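# Swing the oven's glass door fully open

## Task

Lower the oven's glass door until it is completely open, make sure the oven still stands upright on its feet, and finish with neither arm in contact with the oven.

## Robot and tools

Robot and frame. There are two arms, left_arm and right_arm, each ending in a two-finger gripper. The scene frame has its origin at table-top height, halfway between the nominal arm bases, with +z up, +x pointing out over the table and +y toward left_arm. Arm names do not match image sides. Calibrated bases: left_arm at (+0.032, +0.333, +0.015) m, right_arm at (-0.005, -0.240, +0.044) m, both facing almost exactly +x. On a gripper the fingers extend along its own +z and close along its own y. The reported end_effector_position (metres, scene frame) is the point between the finger pads, just behind the tips. Orientations come as end_effector_quat_wxyz.

Cameras: cam_head_left and cam_head_right (504x504, fixed on a bar behind the arms, looking down at the table), cam_left_wrist and cam_right_wrist (896x504, carried on the wrists). The wrist camera cable counts as part of its arm, so if it brushes the oven, that arm is touching it.

execute_actions(actions, cameras). actions is a list of actions; an action is a table of at most 15 rows, one per 1/30 s control step; if fewer rows are given, the final row is held until 15 steps have passed. Each row is a single list of 14 numbers, each between -1 and 1, covering both arms even when only one moves: dx, dy, dz, rx, ry, rz, opening for left_arm, then those seven for right_arm. The first six are an offset, not a pose: a displacement of that arm's Hand target measured from where that target stood when the action started, along the Hand target's own axes. Every row refers back to that same start, but each new action or call starts again from the current Hand target, so sending the same offset twice moves twice as far. Scale: 1.0 equals 0.6 m of travel or 180 degrees of turn; rx, ry, rz form one rotation vector. Six zeros re-request the present Hand target. opening is an absolute setting: +1 fully open (about 87 mm between pads), +0.5 about 69 mm, 0 about 43 mm, -0.5 about 18 mm, -1 shut. Every row commands opening, so to keep a gripper unchanged repeat its current value; 0 is a real command. cameras: list of names, ["all"], or []; by default images come only with an empty actions list. An empty list also reports the scene number and task.

move(target, speed, blend, opening_speed, blocking, cameras). target is one 14-number row laid out as above, or a list of up to 15 such rows forming a path; every row is an offset from the Hand targets held when the move began, not from the preceding row. speed: top path speed in m/s, 0.002 to 2.9, default 0.25 (turning up to twice that in rad/s); one value or one per row. blend: corner rounding in metres, 0 means halt at each row. opening_speed: rate of finger change per second on the -1..+1 scale, at least 0.2. blocking=false returns after about 0.5 s while the move carries on. A move lasts at most 10 s and does not avoid obstacles or the other arm. The result ends with a move: line giving the outcome (done, off_target, moving, held, fault) and any limits (paced means a commanded pose was clipped, held means steps were withheld). done only means the arm is within 10 mm and 2 degrees; it says nothing about contact.

wait(seconds 0 to 10) lets the scene run with the last commands held. stop() brakes a running move. zoom_image(camera, region=[x0, y0, x1, y1] in pixels, top-left origin, at most 504 by 504) enlarges part of that camera's most recent image. finished_scene(scene) closes the scene; call nothing else after it in that reply.

Result lines: end_effector_position and quat per arm; Hand target (the last commanded pose after clipping, from which the next offsets count); Tool commands; grip_measured (finger position on the command scale); Joint positions (gripper last, 0 closed to 1 open); Joint velocities (may read within noise); joint torques (include the arm's own weight); motor temperatures. A MOTOR HOT line appears at 75 °C; at 90 °C a fault folds that arm away for good. Joint ranges (rad): waist -2.618 to 3.054, shoulder 0 to 3.142, elbow 0 to 3.142 (straight at 2.901), wrist pitch and yaw ±1.571, wrist roll ±2.094.

Behaviour and cautions. Each step the commanded orientation is limited to 40 degrees from the measured one. Friction and gravity make the gripper sag, stop short or tilt, especially when reaching far; small moves can go sideways or not at all. Check position and tilt after every move and correct with a further offset. An arm blocked by something keeps pushing until you command its target back past the gripper. Keep paths away from an arm's own base, keep the two grippers and arms apart, and use low speed near the door: faster contact and targets set deeper past contact press harder. Do not knock the oven over or off the table, do not slam the door, and avoid long stretched-out holds that heat motors. When the door lies fully open, pull both grippers clear of the oven and confirm in the images before finishing.

Each tool is called after "Call:" by a JSON object that holds its "fn" and its "kwargs", one argument or row to a line.

## Session

Call:
{"fn": "execute_actions", "kwargs": {
  "actions": []
}}

Scene clock: 0.00 s.
left_arm: end_effector_position=(+0.4046, +0.3433, +0.0590) grip_measured=+1.000 end_effector_quat_wxyz=(+0.570, -0.053, +0.819, +0.032) | right_arm: end_effector_position=(+0.3678, -0.2603, +0.0774) grip_measured=+0.974 end_effector_quat_wxyz=(+0.561, +0.035, +0.827, -0.019)
Joint positions: left_arm=[-0.013 1.538 0.332 0.846 -0.145 -0.062 1] | right_arm=[-0.041 1.576 0.332 0.865 0.028 0.02 0.987]
Joint velocities: within noise
Joint torques (N m): no reading
Motor temperatures (°C): left_arm=[24 32 33 28 25 27 25] | right_arm=[25 27 30 31 25 26 26]
Heat: left arm: 33 °C; right arm: 31 °C.
Hand target: left_arm +0.4097, +0.3432, +0.0680; +0.582, -0.054, +0.811, +0.031 | right_arm +0.3742, -0.2606, +0.0882; +0.576, +0.034, +0.816, -0.019
Tool commands: left_gripper/opening=+1.0 right_gripper/opening=+1.0

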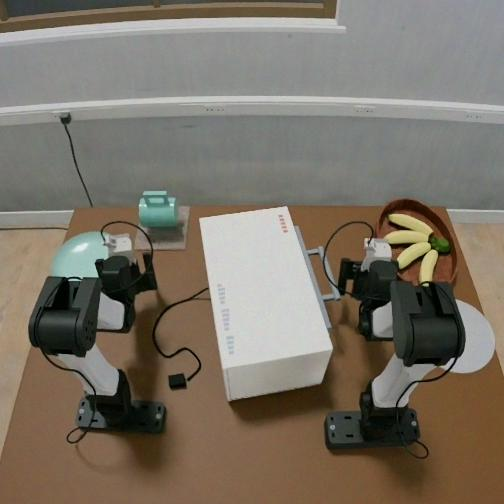

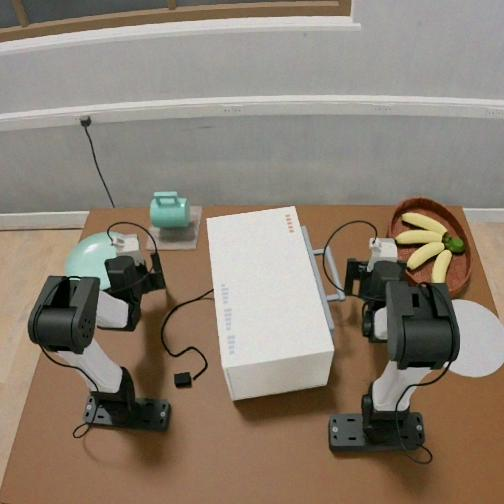

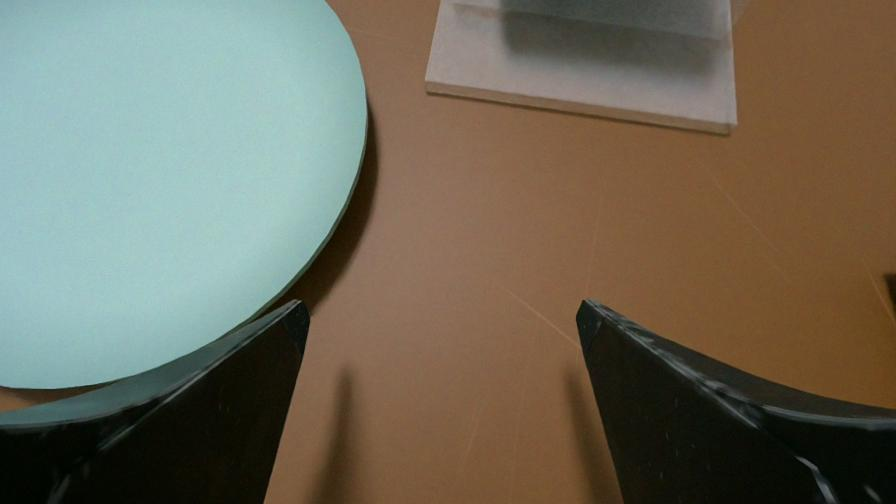

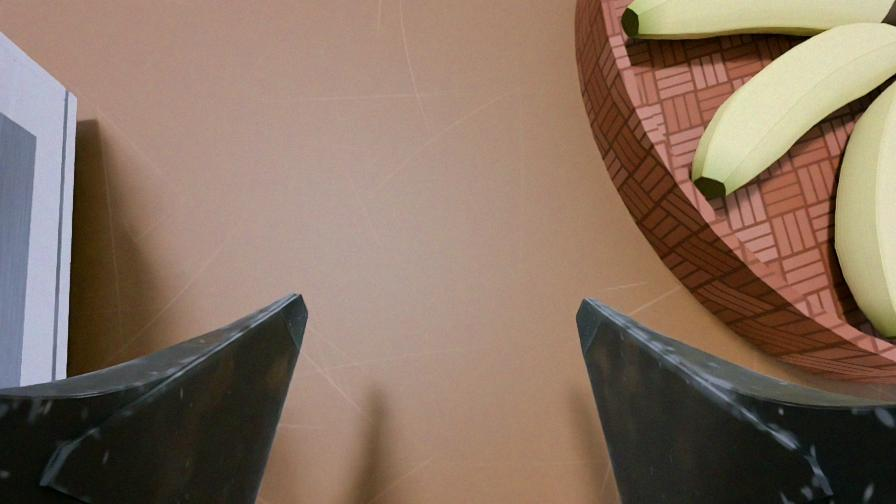

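Call:
{"fn": "zoom_image", "kwargs": {
  "camera": "cam_head_left",
  "region": [190, 190, 400, 410]
}}

Call:
{"fn": "zoom_image", "kwargs": {
  "camera": "cam_head_right",
  "region": [190, 190, 400, 410]
}}

Scaled by 2.291.

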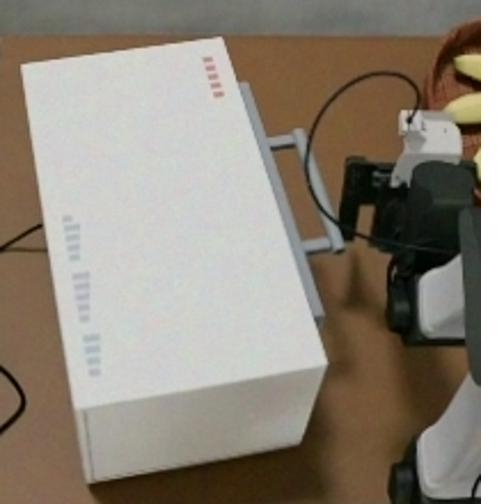

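Scaled by 2.291.

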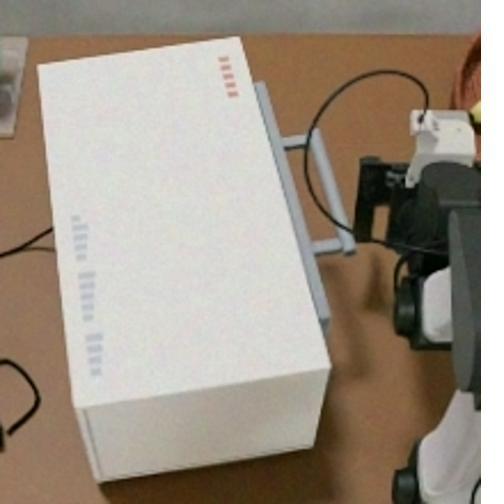

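Call:
{"fn": "move", "kwargs": {
  "target": [
    [0,0,0,0,0,0,1,-0.269,-0.019,-0.189,-0.0638,0.2232,-0.0565,1],
    [0,0,0,0,0,0,1,-0.299,0.097,-0.210,-0.0638,0.2232,-0.0565,1]
  ],
  "speed": 0.3,
  "blend": 0.03,
  "cameras": ["cam_head_left","cam_head_right","cam_right_wrist"]
}}

Scene clock: 29.07 s.
left_arm: end_effector_position=(+0.4046, +0.3433, +0.0590) grip_measured=+1.000 end_effector_quat_wxyz=(+0.570, -0.053, +0.819, +0.032) | right_arm: end_effector_position=(+0.3145, -0.1992, +0.2927) grip_measured=+0.974 end_effector_quat_wxyz=(+0.249, -0.094, +0.964, +0.029)
Joint positions: left_arm=[-0.013 1.538 0.332 0.846 -0.145 -0.062 1] | right_arm=[0.111 1.536 1.748 -1.279 -0.051 -0.074 0.987]
Joint torques (N m): left_arm=[-0.35 -5.78 4.85 2.39 -0.1 0.04] | right_arm=[0.05 -4.33 8.66 1.26 0.21 0.14]
Motor temperatures (°C): left_arm=[24 35 35 32 25 27 25] | right_arm=[25 30 32 38 25 26 25]
Heat: left arm: 35 °C; right arm: 38 °C.
Hand target: left_arm +0.4097, +0.3432, +0.0680; +0.582, -0.054, +0.811, +0.031 | right_arm +0.3201, -0.1999, +0.3001; +0.258, -0.089, +0.962, +0.024
Off the commanded pose: left_arm 0.010 m, 2 deg | right_arm 0.009 m, 1 deg.
move: done
camera_calibration:
cam_right_wrist: T_world_to_cam=[[0.194652, -0.980741, 0.0160558, -0.265757], [-0.923124, -0.177634, 0.341011, 0.175924], [-0.331591, -0.0812, -0.939922, 0.506797], [0, 0, 0, 1]] pos_world=[0.382179, -0.188237, 0.420625]
Images, in order (width x height): cam_head_left 504x504, cam_head_right 504x504, cam_right_wrist 896x504.

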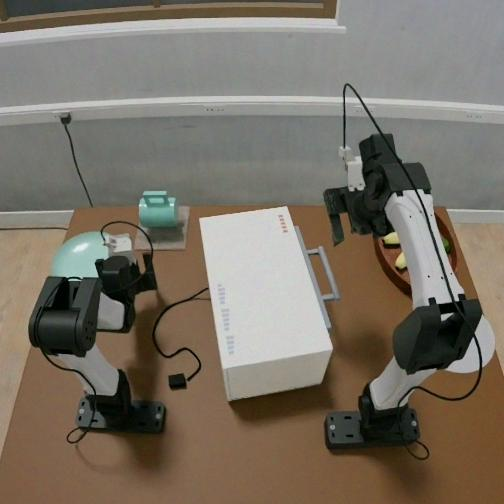

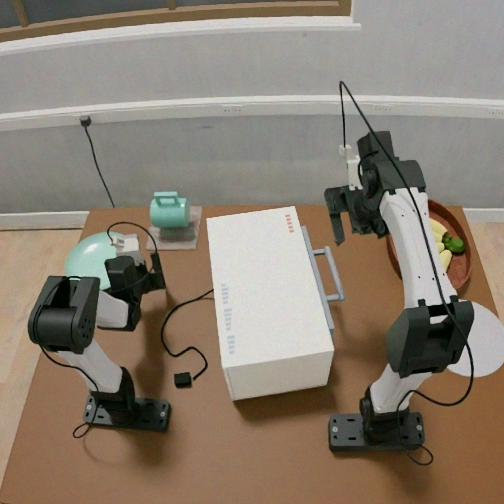

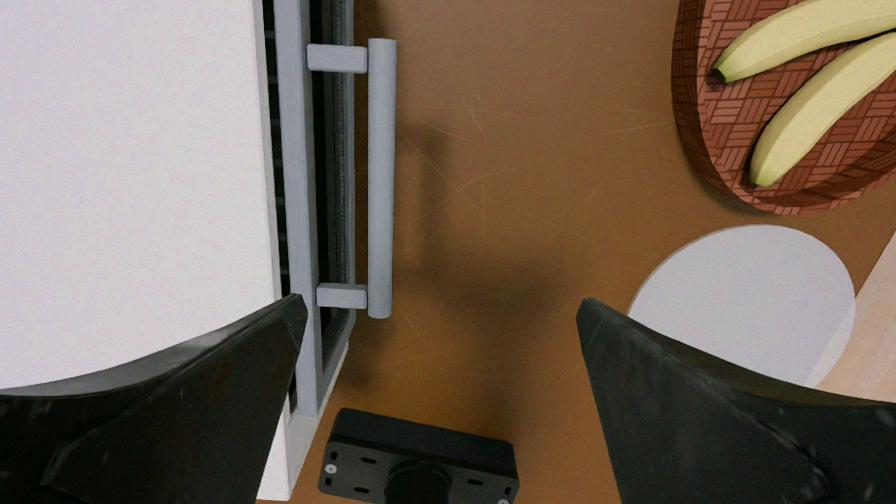

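Call:
{"fn": "move", "kwargs": {
  "target": [0,0,0,0,0,0,1,-0.027,0.051,0.002,0,0,0,-0.2],
  "speed": 0.3,
  "cameras": ["cam_right_wrist"]
}}

Scene clock: 57.73 s.
left_arm: end_effector_position=(+0.4046, +0.3433, +0.0590) grip_measured=+1.000 end_effector_quat_wxyz=(+0.570, -0.053, +0.819, +0.032) | right_arm: end_effector_position=(+0.3235, -0.1681, +0.3004) grip_measured=-0.200 end_effector_quat_wxyz=(+0.249, -0.093, +0.964, +0.028)
Joint positions: left_arm=[-0.013 1.538 0.332 0.846 -0.145 -0.062 1] | right_arm=[0.217 1.603 1.849 -1.311 0.003 0.02 0.4]
Joint torques (N m): left_arm=[-0.38 -5.86 4.92 2.4 -0.11 0.02] | right_arm=[0.38 -4.75 8.54 1.32 0.2 0.14]
Motor temperatures (°C): left_arm=[24 36 36 34 24 26 25] | right_arm=[25 30 40 34 25 26 25]
Heat: left arm: 36 °C; right arm: 40 °C.
Hand target: left_arm +0.4097, +0.3432, +0.0680; +0.582, -0.054, +0.811, +0.031 | right_arm +0.3289, -0.1671, +0.3071; +0.258, -0.089, +0.962, +0.024
Off the commanded pose: left_arm 0.010 m, 2 deg | right_arm 0.009 m, 1 deg.
move: done
camera_calibration:
cam_right_wrist: T_world_to_cam=[[0.191727, -0.981288, 0.0177167, -0.23678], [-0.92373, -0.174323, 0.341079, 0.18782], [-0.331609, -0.0817597, -0.939868, 0.519534], [0, 0, 0, 1]] pos_world=[0.391174, -0.157131, 0.428427]
Images, in order (width x height): cam_right_wrist 896x504.

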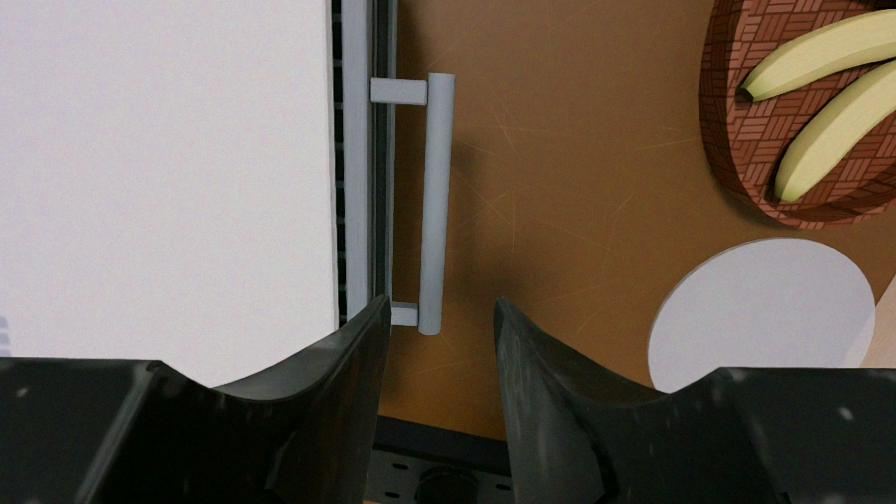

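Call:
{"fn": "move", "kwargs": {
  "target": [0,0,0,0,0,0,1,0.121,0,0.209,0,0,0,-0.2],
  "speed": 0.2,
  "cameras": ["cam_head_left","cam_right_wrist"]
}}

Scene clock: 65.63 s.
left_arm: end_effector_position=(+0.4046, +0.3433, +0.0590) grip_measured=+1.000 end_effector_quat_wxyz=(+0.570, -0.053, +0.819, +0.032) | right_arm: end_effector_position=(+0.3254, -0.1677, +0.1518) grip_measured=-0.200 end_effector_quat_wxyz=(+0.231, -0.093, +0.968, +0.026)
Joint positions: left_arm=[-0.013 1.538 0.332 0.846 -0.145 -0.062 1] | right_arm=[0.217 1.54 1.189 -0.752 0.003 0.021 0.4]
Joint torques (N m): left_arm=[-0.42 -5.7 4.96 2.41 -0.1 0.05] | right_arm=[0.43 -8.96 5.11 1.51 0.24 0.12]
Heat: left arm: 36 °C; right arm: 41 °C.
Hand target: left_arm +0.4097, +0.3432, +0.0680; +0.582, -0.054, +0.811, +0.031 | right_arm +0.3290, -0.1669, +0.1623; +0.258, -0.089, +0.962, +0.024
Off the commanded pose: left_arm 0.010 m, 2 deg | right_arm 0.011 m, 3 deg.
move: off_target (right_arm)
camera_calibration:
cam_right_wrist: T_world_to_cam=[[0.191311, -0.98136, 0.0182532, -0.234062], [-0.910635, -0.170523, 0.376384, 0.231283], [-0.366256, -0.0886284, -0.926284, 0.388515], [0, 0, 0, 1]] pos_world=[0.397689, -0.155826, 0.277096]
Images, in order (width x height): cam_head_left 504x504, cam_right_wrist 896x504.

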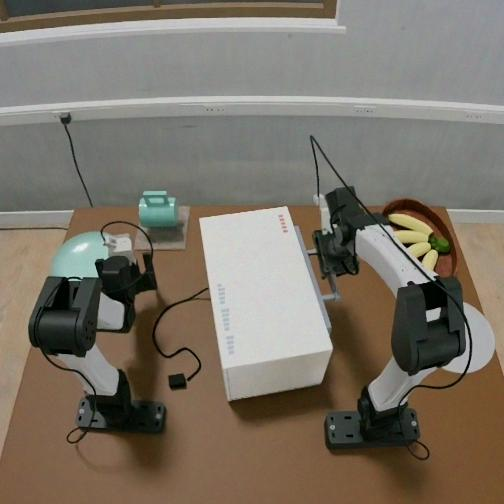

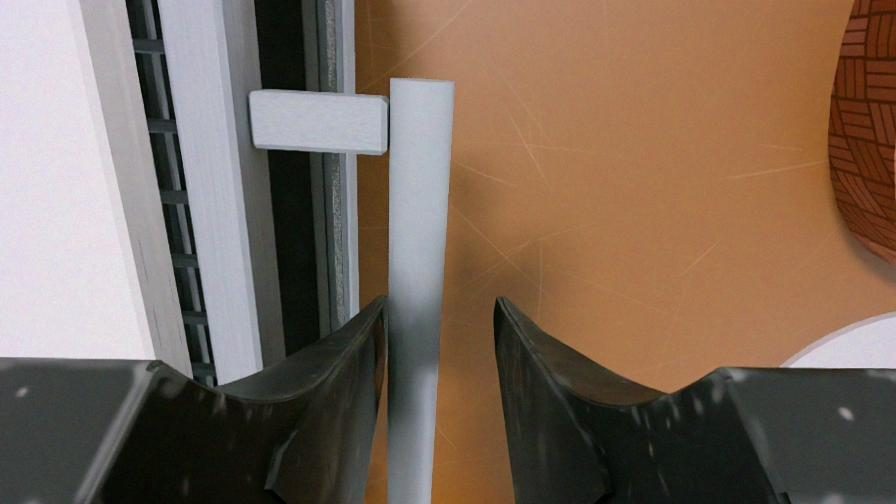

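Call:
{"fn": "move", "kwargs": {
  "target": [
    [0,0,0,0,0,0,1,0,0.014,0,0,0,0,-0.2],
    [0,0,0,0,0,0,1,0.021,0.014,0.036,0,0,0,-0.2]
  ],
  "speed": 0.15,
  "cameras": ["cam_right_wrist"]
}}

Scene clock: 71.10 s.
left_arm: end_effector_position=(+0.4046, +0.3433, +0.0590) grip_measured=+1.000 end_effector_quat_wxyz=(+0.570, -0.053, +0.819, +0.032) | right_arm: end_effector_position=(+0.3211, -0.1631, +0.1308) grip_measured=-0.200 end_effector_quat_wxyz=(+0.233, -0.091, +0.968, +0.018)
Joint positions: left_arm=[-0.013 1.538 0.332 0.846 -0.145 -0.062 1] | right_arm=[0.245 1.537 1.101 -0.663 0.031 0.046 0.4]
Joint torques (N m): left_arm=[-0.46 -5.74 5.04 2.37 -0.1 0.03] | right_arm=[0.51 -7.61 5.22 1.67 0.11 0.14]
Heat: left arm: 36 °C; right arm: 40 °C.
Hand target: left_arm +0.4097, +0.3432, +0.0680; +0.582, -0.054, +0.811, +0.031 | right_arm +0.3274, -0.1587, +0.1373; +0.258, -0.089, +0.962, +0.024
Off the commanded pose: left_arm 0.010 m, 2 deg | right_arm 0.010 m, 3 deg.
move: off_target (right_arm)
camera_calibration:
cam_right_wrist: T_world_to_cam=[[0.184221, -0.982364, 0.0320106, -0.228008], [-0.914392, -0.159347, 0.372151, 0.239717], [-0.360487, -0.0978281, -0.92762, 0.364716], [0, 0, 0, 1]] pos_world=[0.392674, -0.150109, 0.256406]
Images, in order (width x height): cam_right_wrist 896x504.

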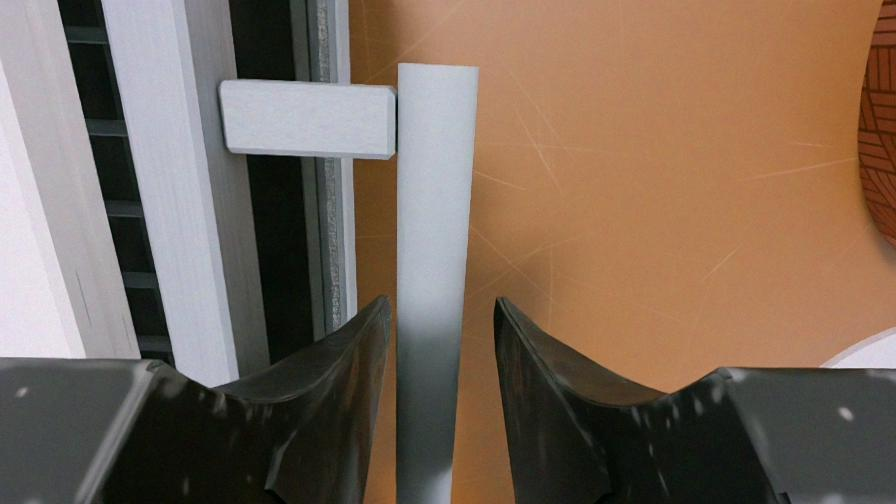

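Call:
{"fn": "move", "kwargs": {
  "target": [0,0,0,0,0,0,1,0.0167,-0.0667,0.0289,-0.096,0,0.0556,-0.2],
  "speed": 0.08,
  "cameras": ["cam_head_left","cam_right_wrist"]
}}

Scene clock: 81.10 s.
left_arm: end_effector_position=(+0.4046, +0.3433, +0.0590) grip_measured=+1.000 end_effector_quat_wxyz=(+0.570, -0.053, +0.819, +0.032) | right_arm: end_effector_position=(+0.3263, -0.1944, +0.1196) grip_measured=-0.200 end_effector_quat_wxyz=(+0.225, -0.039, +0.954, +0.192)
Joint positions: left_arm=[-0.013 1.538 0.332 0.846 -0.145 -0.062 1] | right_arm=[-0.074 1.584 1.058 -0.61 -0.428 -0.063 0.4]
Joint torques (N m): left_arm=[-0.39 -5.78 4.88 2.41 -0.09 0.04] | right_arm=[-1.11 -5.05 5.67 1.59 -0.17 -0.06]
Heat: left arm: 36 °C; right arm: 38 °C.
Hand target: left_arm +0.4097, +0.3432, +0.0680; +0.582, -0.054, +0.811, +0.031 | right_arm +0.3346, -0.1980, +0.1172; +0.239, -0.043, +0.951, +0.191
Off the commanded pose: left_arm 0.010 m, 2 deg | right_arm 0.009 m, 2 deg.
move: done
camera_calibration:
cam_right_wrist: T_world_to_cam=[[0.162076, -0.931531, -0.325548, -0.199576], [-0.902297, -0.273464, 0.333283, 0.222178], [-0.399489, 0.239724, -0.884839, 0.426398], [0, 0, 0, 1]] pos_world=[0.403158, -0.227372, 0.238274]
Images, in order (width x height): cam_head_left 504x504, cam_right_wrist 896x504.

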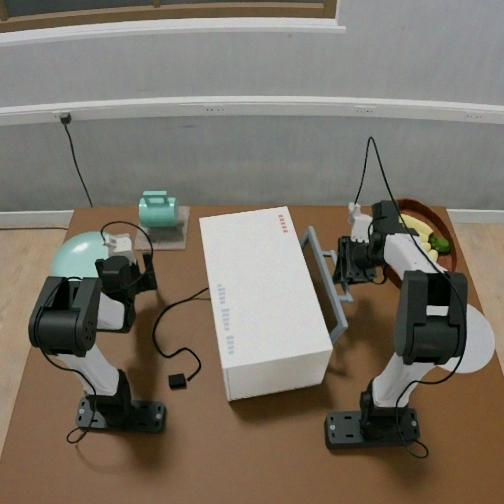

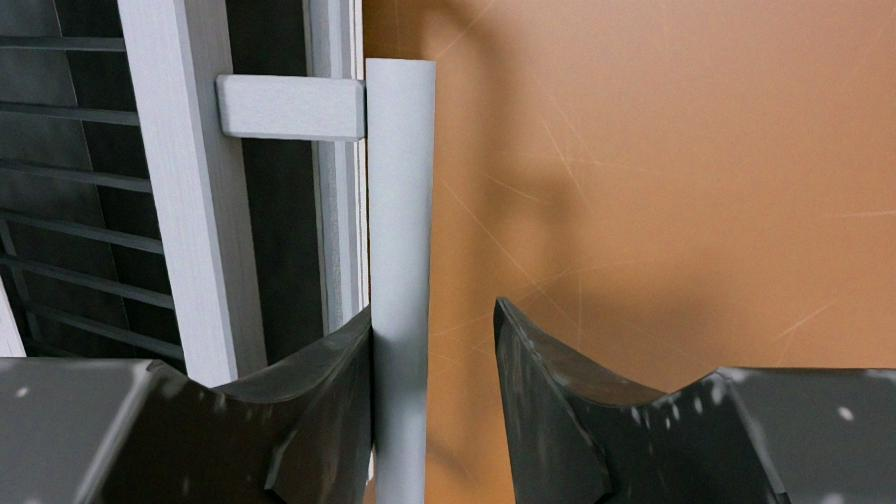

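Call:
{"fn": "move", "kwargs": {
  "target": [
    [0,0,0,0,0,0,1,0.0163,-0.0473,0.0282,-0.096,0,0.0556,-0.2],
    [0,0,0,0,0,0,1,0.0408,-0.0847,0.0708,-0.168,0,0.097,-0.2]
  ],
  "speed": 0.1,
  "blend": 0.01,
  "cameras": ["cam_head_left","cam_head_right","cam_right_wrist"]
}}

Scene clock: 92.60 s.
left_arm: end_effector_position=(+0.4046, +0.3433, +0.0590) grip_measured=+1.000 end_effector_quat_wxyz=(+0.570, -0.053, +0.819, +0.032) | right_arm: end_effector_position=(+0.3339, -0.2300, +0.0456) grip_measured=-0.200 end_effector_quat_wxyz=(+0.182, +0.043, +0.875, +0.446)
Joint positions: left_arm=[-0.013 1.538 0.332 0.846 -0.145 -0.062 1] | right_arm=[-0.401 2.071 1.125 -0.575 -1.005 -0.28 0.4]
Joint torques (N m): left_arm=[-0.47 -5.81 4.9 2.39 -0.09 0.02] | right_arm=[-0.27 -7.34 7.09 0.4 -0.85 -0.1]
Heat: left arm: 36 °C; right arm: 39 °C.
Hand target: left_arm +0.4097, +0.3432, +0.0680; +0.582, -0.054, +0.811, +0.031 | right_arm +0.3405, -0.2284, +0.0538; +0.188, +0.040, +0.864, +0.465
Off the commanded pose: left_arm 0.010 m, 2 deg | right_arm 0.011 m, 3 deg.
move: off_target (right_arm)
camera_calibration:
cam_right_wrist: T_world_to_cam=[[0.0904395, -0.61778, -0.781133, -0.141142], [-0.880863, -0.415569, 0.226677, 0.208929], [-0.464651, 0.667571, -0.581763, 0.478822], [0, 0, 0, 1]] pos_world=[0.419288, -0.320018, 0.120951]
Images, in order (width x height): cam_head_left 504x504, cam_head_right 504x504, cam_right_wrist 896x504.

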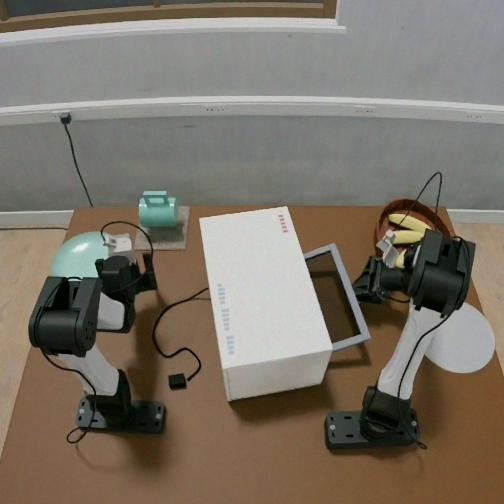

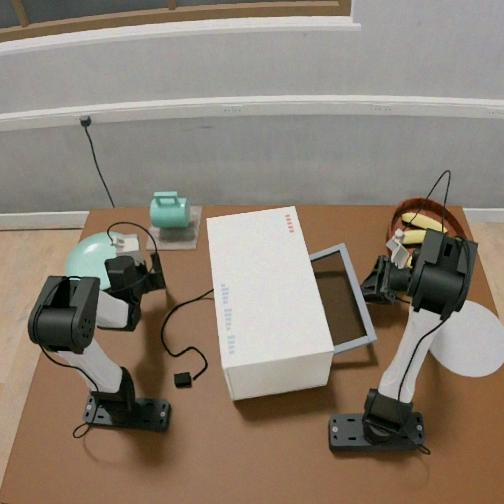

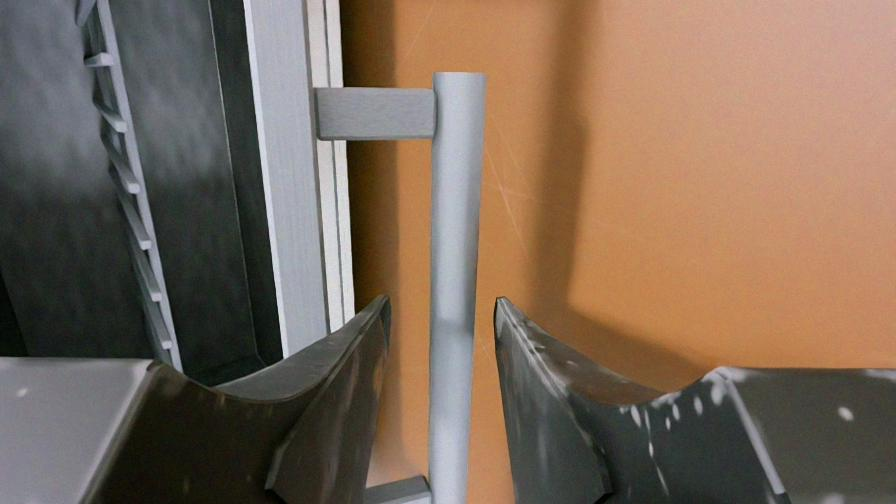

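Call:
{"fn": "move", "kwargs": {
  "target": [
    [0,0,0,0,0,0,1,0,0,-0.167,0,0,0,-0.2],
    [0,0,0,0,0,0,1,-0.043,0.184,-0.242,0.2646,0,-0.1528,-0.2],
    [0,0,0,0,0,0,1,-0.054,0.25,-0.1135,0.2646,0,-0.1528,-1]
  ],
  "speed": 0.3,
  "blend": [0.02,0.03,0],
  "cameras": ["cam_head_left","cam_head_right","cam_right_wrist"]
}}

Scene clock: 109.50 s.
left_arm: end_effector_position=(+0.4046, +0.3433, +0.0590) grip_measured=+1.000 end_effector_quat_wxyz=(+0.570, -0.053, +0.819, +0.032) | right_arm: end_effector_position=(+0.3140, -0.2066, +0.2082) grip_measured=-1.000 end_effector_quat_wxyz=(+0.233, -0.092, +0.968, +0.028)
Joint positions: left_arm=[-0.013 1.538 0.332 0.846 -0.145 -0.062 1] | right_arm=[0.086 1.472 1.35 -0.979 -0.06 -0.093 0]
Joint torques (N m): left_arm=[-0.44 -5.71 4.85 2.4 -0.1 0.03] | right_arm=[0.35 -4.34 9.5 1.53 0.19 0.12]
Motor temperatures (°C): left_arm=[24 37 36 35 24 26 25] | right_arm=[25 36 40 33 26 26 25]
Heat: left arm: 37 °C; right arm: 40 °C.
Hand target: left_arm +0.4097, +0.3432, +0.0680; +0.582, -0.054, +0.811, +0.031 | right_arm +0.3298, -0.2054, +0.2197; +0.258, -0.089, +0.962, +0.023
Off the commanded pose: left_arm 0.010 m, 2 deg | right_arm 0.020 m, 3 deg.
move: off_target (right_arm); target 3's new opening was sent with right_arm's hand 0.020 m and 3 deg from that target
camera_calibration:
cam_right_wrist: T_world_to_cam=[[0.190897, -0.981509, 0.0141029, -0.270089], [-0.912091, -0.172048, 0.372143, 0.194106], [-0.362835, -0.0839039, -0.928068, 0.43349], [0, 0, 0, 1]] pos_world=[0.385887, -0.195328, 0.333882]
Images, in order (width x height): cam_head_left 504x504, cam_head_right 504x504, cam_right_wrist 896x504.

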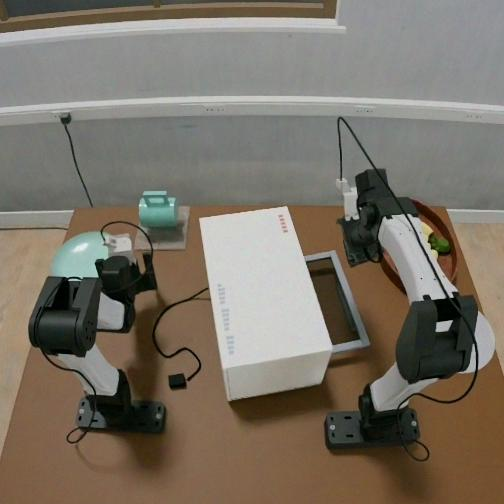

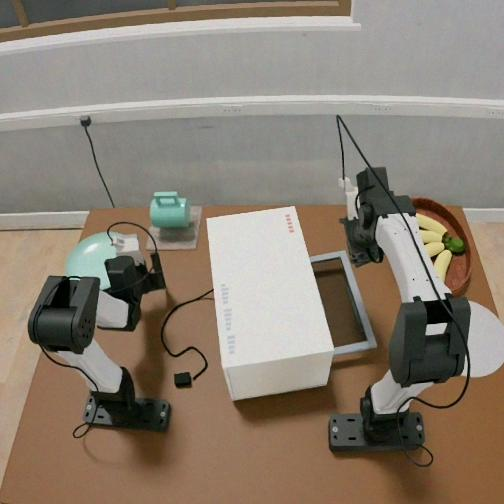

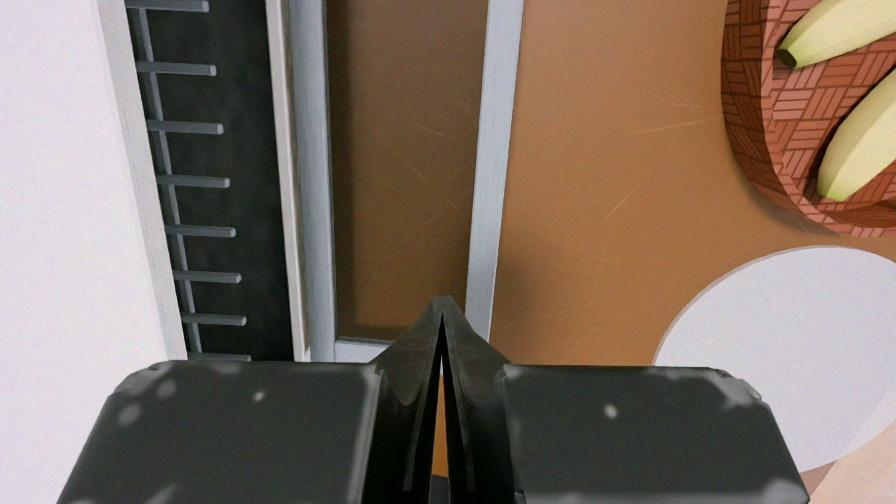

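Call:
{"fn": "move", "kwargs": {
  "target": [
    [0,0,0,0,0,0,1,0,-0.05,0,0,0,0,-1],
    [0,0,0,0,0,0,1,0.121,-0.05,0.209,0,0,0,-1]
  ],
  "speed": [0.25,0.12],
  "blend": [0.02,0],
  "cameras": ["cam_head_left","cam_right_wrist"]
}}

Scene clock: 118.13 s.
left_arm: end_effector_position=(+0.4046, +0.3433, +0.0590) grip_measured=+1.000 end_effector_quat_wxyz=(+0.570, -0.053, +0.819, +0.032) | right_arm: end_effector_position=(+0.3316, -0.2366, +0.0785) grip_measured=-1.000 end_effector_quat_wxyz=(+0.252, -0.084, +0.964, +0.018)
Joint positions: left_arm=[-0.013 1.538 0.332 0.846 -0.145 -0.062 1] | right_arm=[-0.011 1.578 0.911 -0.399 -0.084 -0.168 0]
Joint torques (N m): left_arm=[-0.43 -5.67 5 2.41 -0.08 0.06] | right_arm=[-0.27 -4.96 5.22 1.6 -0.11 -0.01]
Heat: left arm: 37 °C; right arm: 42 °C.
Hand target: left_arm +0.4097, +0.3432, +0.0680; +0.582, -0.054, +0.811, +0.031 | right_arm +0.3354, -0.2350, +0.0749; +0.258, -0.089, +0.962, +0.023
Off the commanded pose: left_arm 0.010 m, 2 deg | right_arm 0.006 m, 1 deg.
move: done; blend cut to 0.0151 m at target 1
camera_calibration:
cam_right_wrist: T_world_to_cam=[[0.170151, -0.984849, 0.033485, -0.296615], [-0.929924, -0.149234, 0.336111, 0.267466], [-0.326021, -0.0883281, -0.941227, 0.304713], [0, 0, 0, 1]] pos_world=[0.398535, -0.225291, 0.206838]
Images, in order (width x height): cam_head_left 504x504, cam_right_wrist 896x504.

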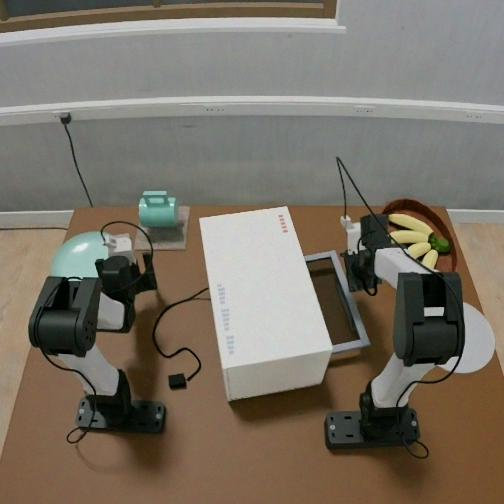

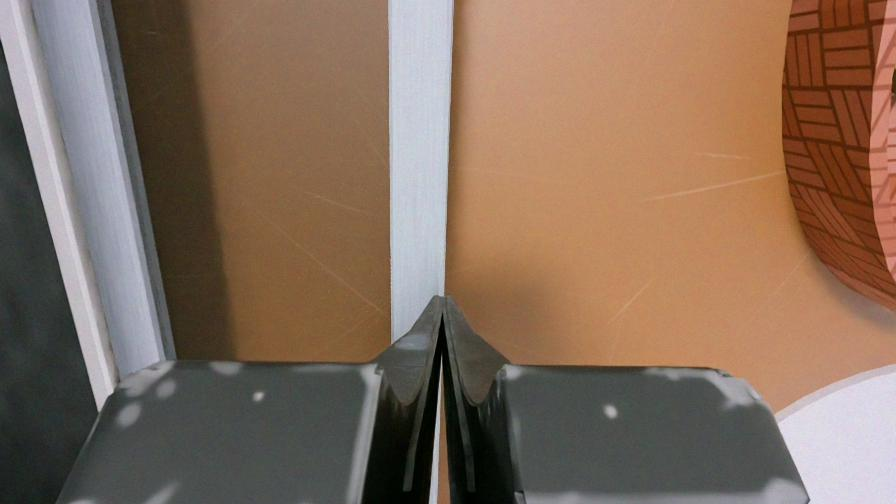

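Call:
{"fn": "move", "kwargs": {
  "target": [
    [0,0,0,0,0,0,1,0,0.025,0,0,0,0,-1],
    [0,0,0,0,0,0,1,0.029,0.025,0.0505,0,0,0,-1]
  ],
  "speed": [0.1,0.06],
  "cameras": ["cam_head_left","cam_right_wrist"]
}}

Scene clock: 123.97 s.
left_arm: end_effector_position=(+0.4046, +0.3433, +0.0590) grip_measured=+1.000 end_effector_quat_wxyz=(+0.570, -0.053, +0.819, +0.032) | right_arm: end_effector_position=(+0.3472, -0.2198, +0.0667) grip_measured=-1.000 end_effector_quat_wxyz=(+0.295, -0.090, +0.951, +0.025)
Joint positions: left_arm=[-0.013 1.538 0.332 0.846 -0.145 -0.062 1] | right_arm=[0.033 1.599 0.841 -0.217 -0.084 -0.134 0]
Joint torques (N m): left_arm=[-0.36 -5.81 4.82 2.41 -0.1 0.05] | right_arm=[0.39 -2.35 3.19 1.49 0.16 0.09]
Heat: left arm: 37 °C; right arm: 41 °C.
Hand target: left_arm +0.4097, +0.3432, +0.0680; +0.582, -0.054, +0.811, +0.031 | right_arm +0.3329, -0.2202, +0.0400; +0.259, -0.089, +0.962, +0.023
Off the commanded pose: left_arm 0.010 m, 2 deg | right_arm 0.030 m, 4 deg.
move: off_target (right_arm)
camera_calibration:
cam_right_wrist: T_world_to_cam=[[0.183001, -0.982629, 0.0308459, -0.286093], [-0.953258, -0.169682, 0.250016, 0.297733], [-0.240439, -0.0751572, -0.96775, 0.275157], [0, 0, 0, 1]] pos_world=[0.40233, -0.209923, 0.20067]
Images, in order (width x height): cam_head_left 504x504, cam_right_wrist 896x504.

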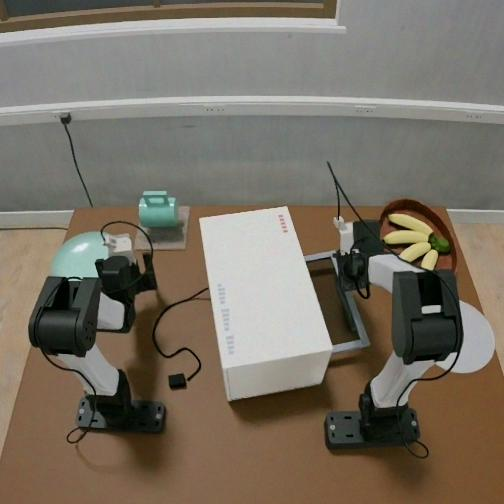

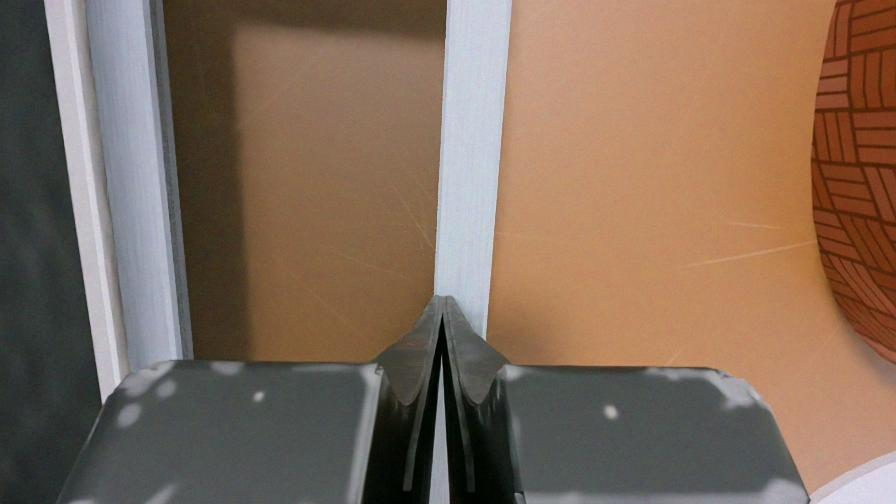

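Call:
{"fn": "move", "kwargs": {
  "target": [0,0,0,0,0,0,1,-0.11,0,-0.19,0,0,0,-1],
  "speed": 0.2,
  "cameras": ["cam_head_left","cam_right_wrist"]
}}

Call:
{"fn": "finished_scene", "kwargs": {
  "scene": 1
}}

Scene clock: 131.90 s.
left_arm: end_effector_position=(+0.4046, +0.3433, +0.0590) grip_measured=+1.000 end_effector_quat_wxyz=(+0.570, -0.053, +0.819, +0.032) | right_arm: end_effector_position=(+0.3248, -0.2205, +0.1540) grip_measured=-1.000 end_effector_quat_wxyz=(+0.234, -0.089, +0.968, +0.029)
Joint positions: left_arm=[-0.013 1.538 0.332 0.846 -0.145 -0.062 1] | right_arm=[0.033 1.507 1.166 -0.761 -0.084 -0.134 0]
Joint torques (N m): left_arm=[-0.27 -5.76 4.89 2.4 -0.09 0.02] | right_arm=[0.43 -7.41 8.87 1.22 0.16 0.1]
Heat: left arm: 37 °C; right arm: 39 °C.
Hand target: left_arm +0.4097, +0.3432, +0.0680; +0.582, -0.054, +0.811, +0.031 | right_arm +0.3327, -0.2201, +0.1716; +0.258, -0.089, +0.962, +0.023
Off the commanded pose: left_arm 0.010 m, 2 deg | right_arm 0.019 m, 3 deg.
move: off_target (right_arm)
camera_calibration:
cam_right_wrist: T_world_to_cam=[[0.18562, -0.982559, 0.011111, -0.283161], [-0.913754, -0.168441, 0.369705, 0.223419], [-0.361385, -0.0787775, -0.929083, 0.386754], [0, 0, 0, 1]] pos_world=[0.396477, -0.210121, 0.279874]
Images, in order (width x height): cam_head_left 504x504, cam_right_wrist 896x504.

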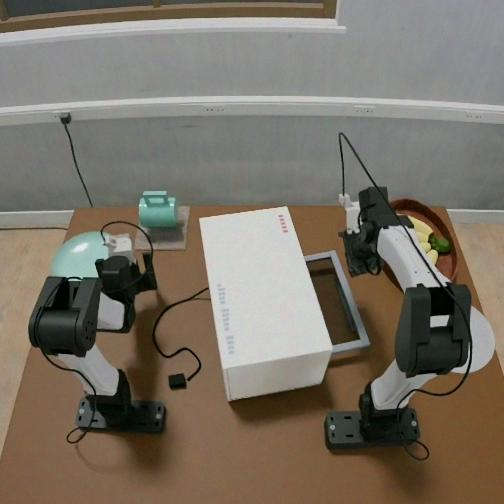

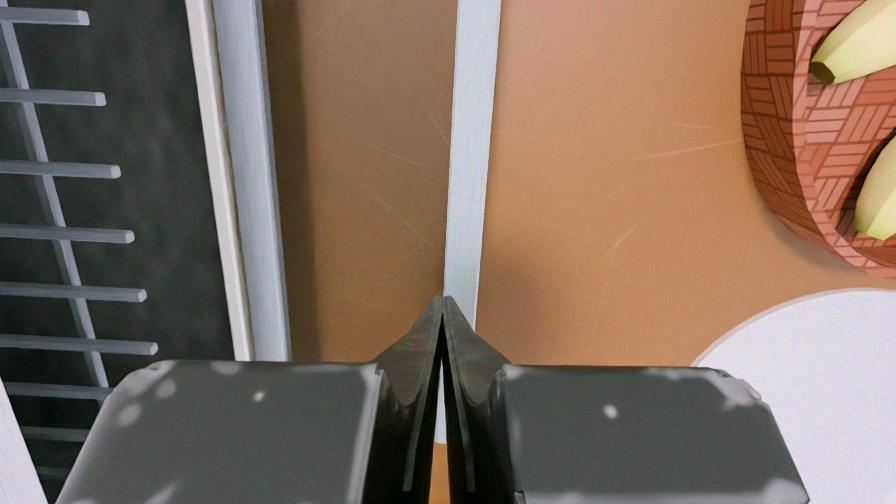

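The scene is finished: the task was done.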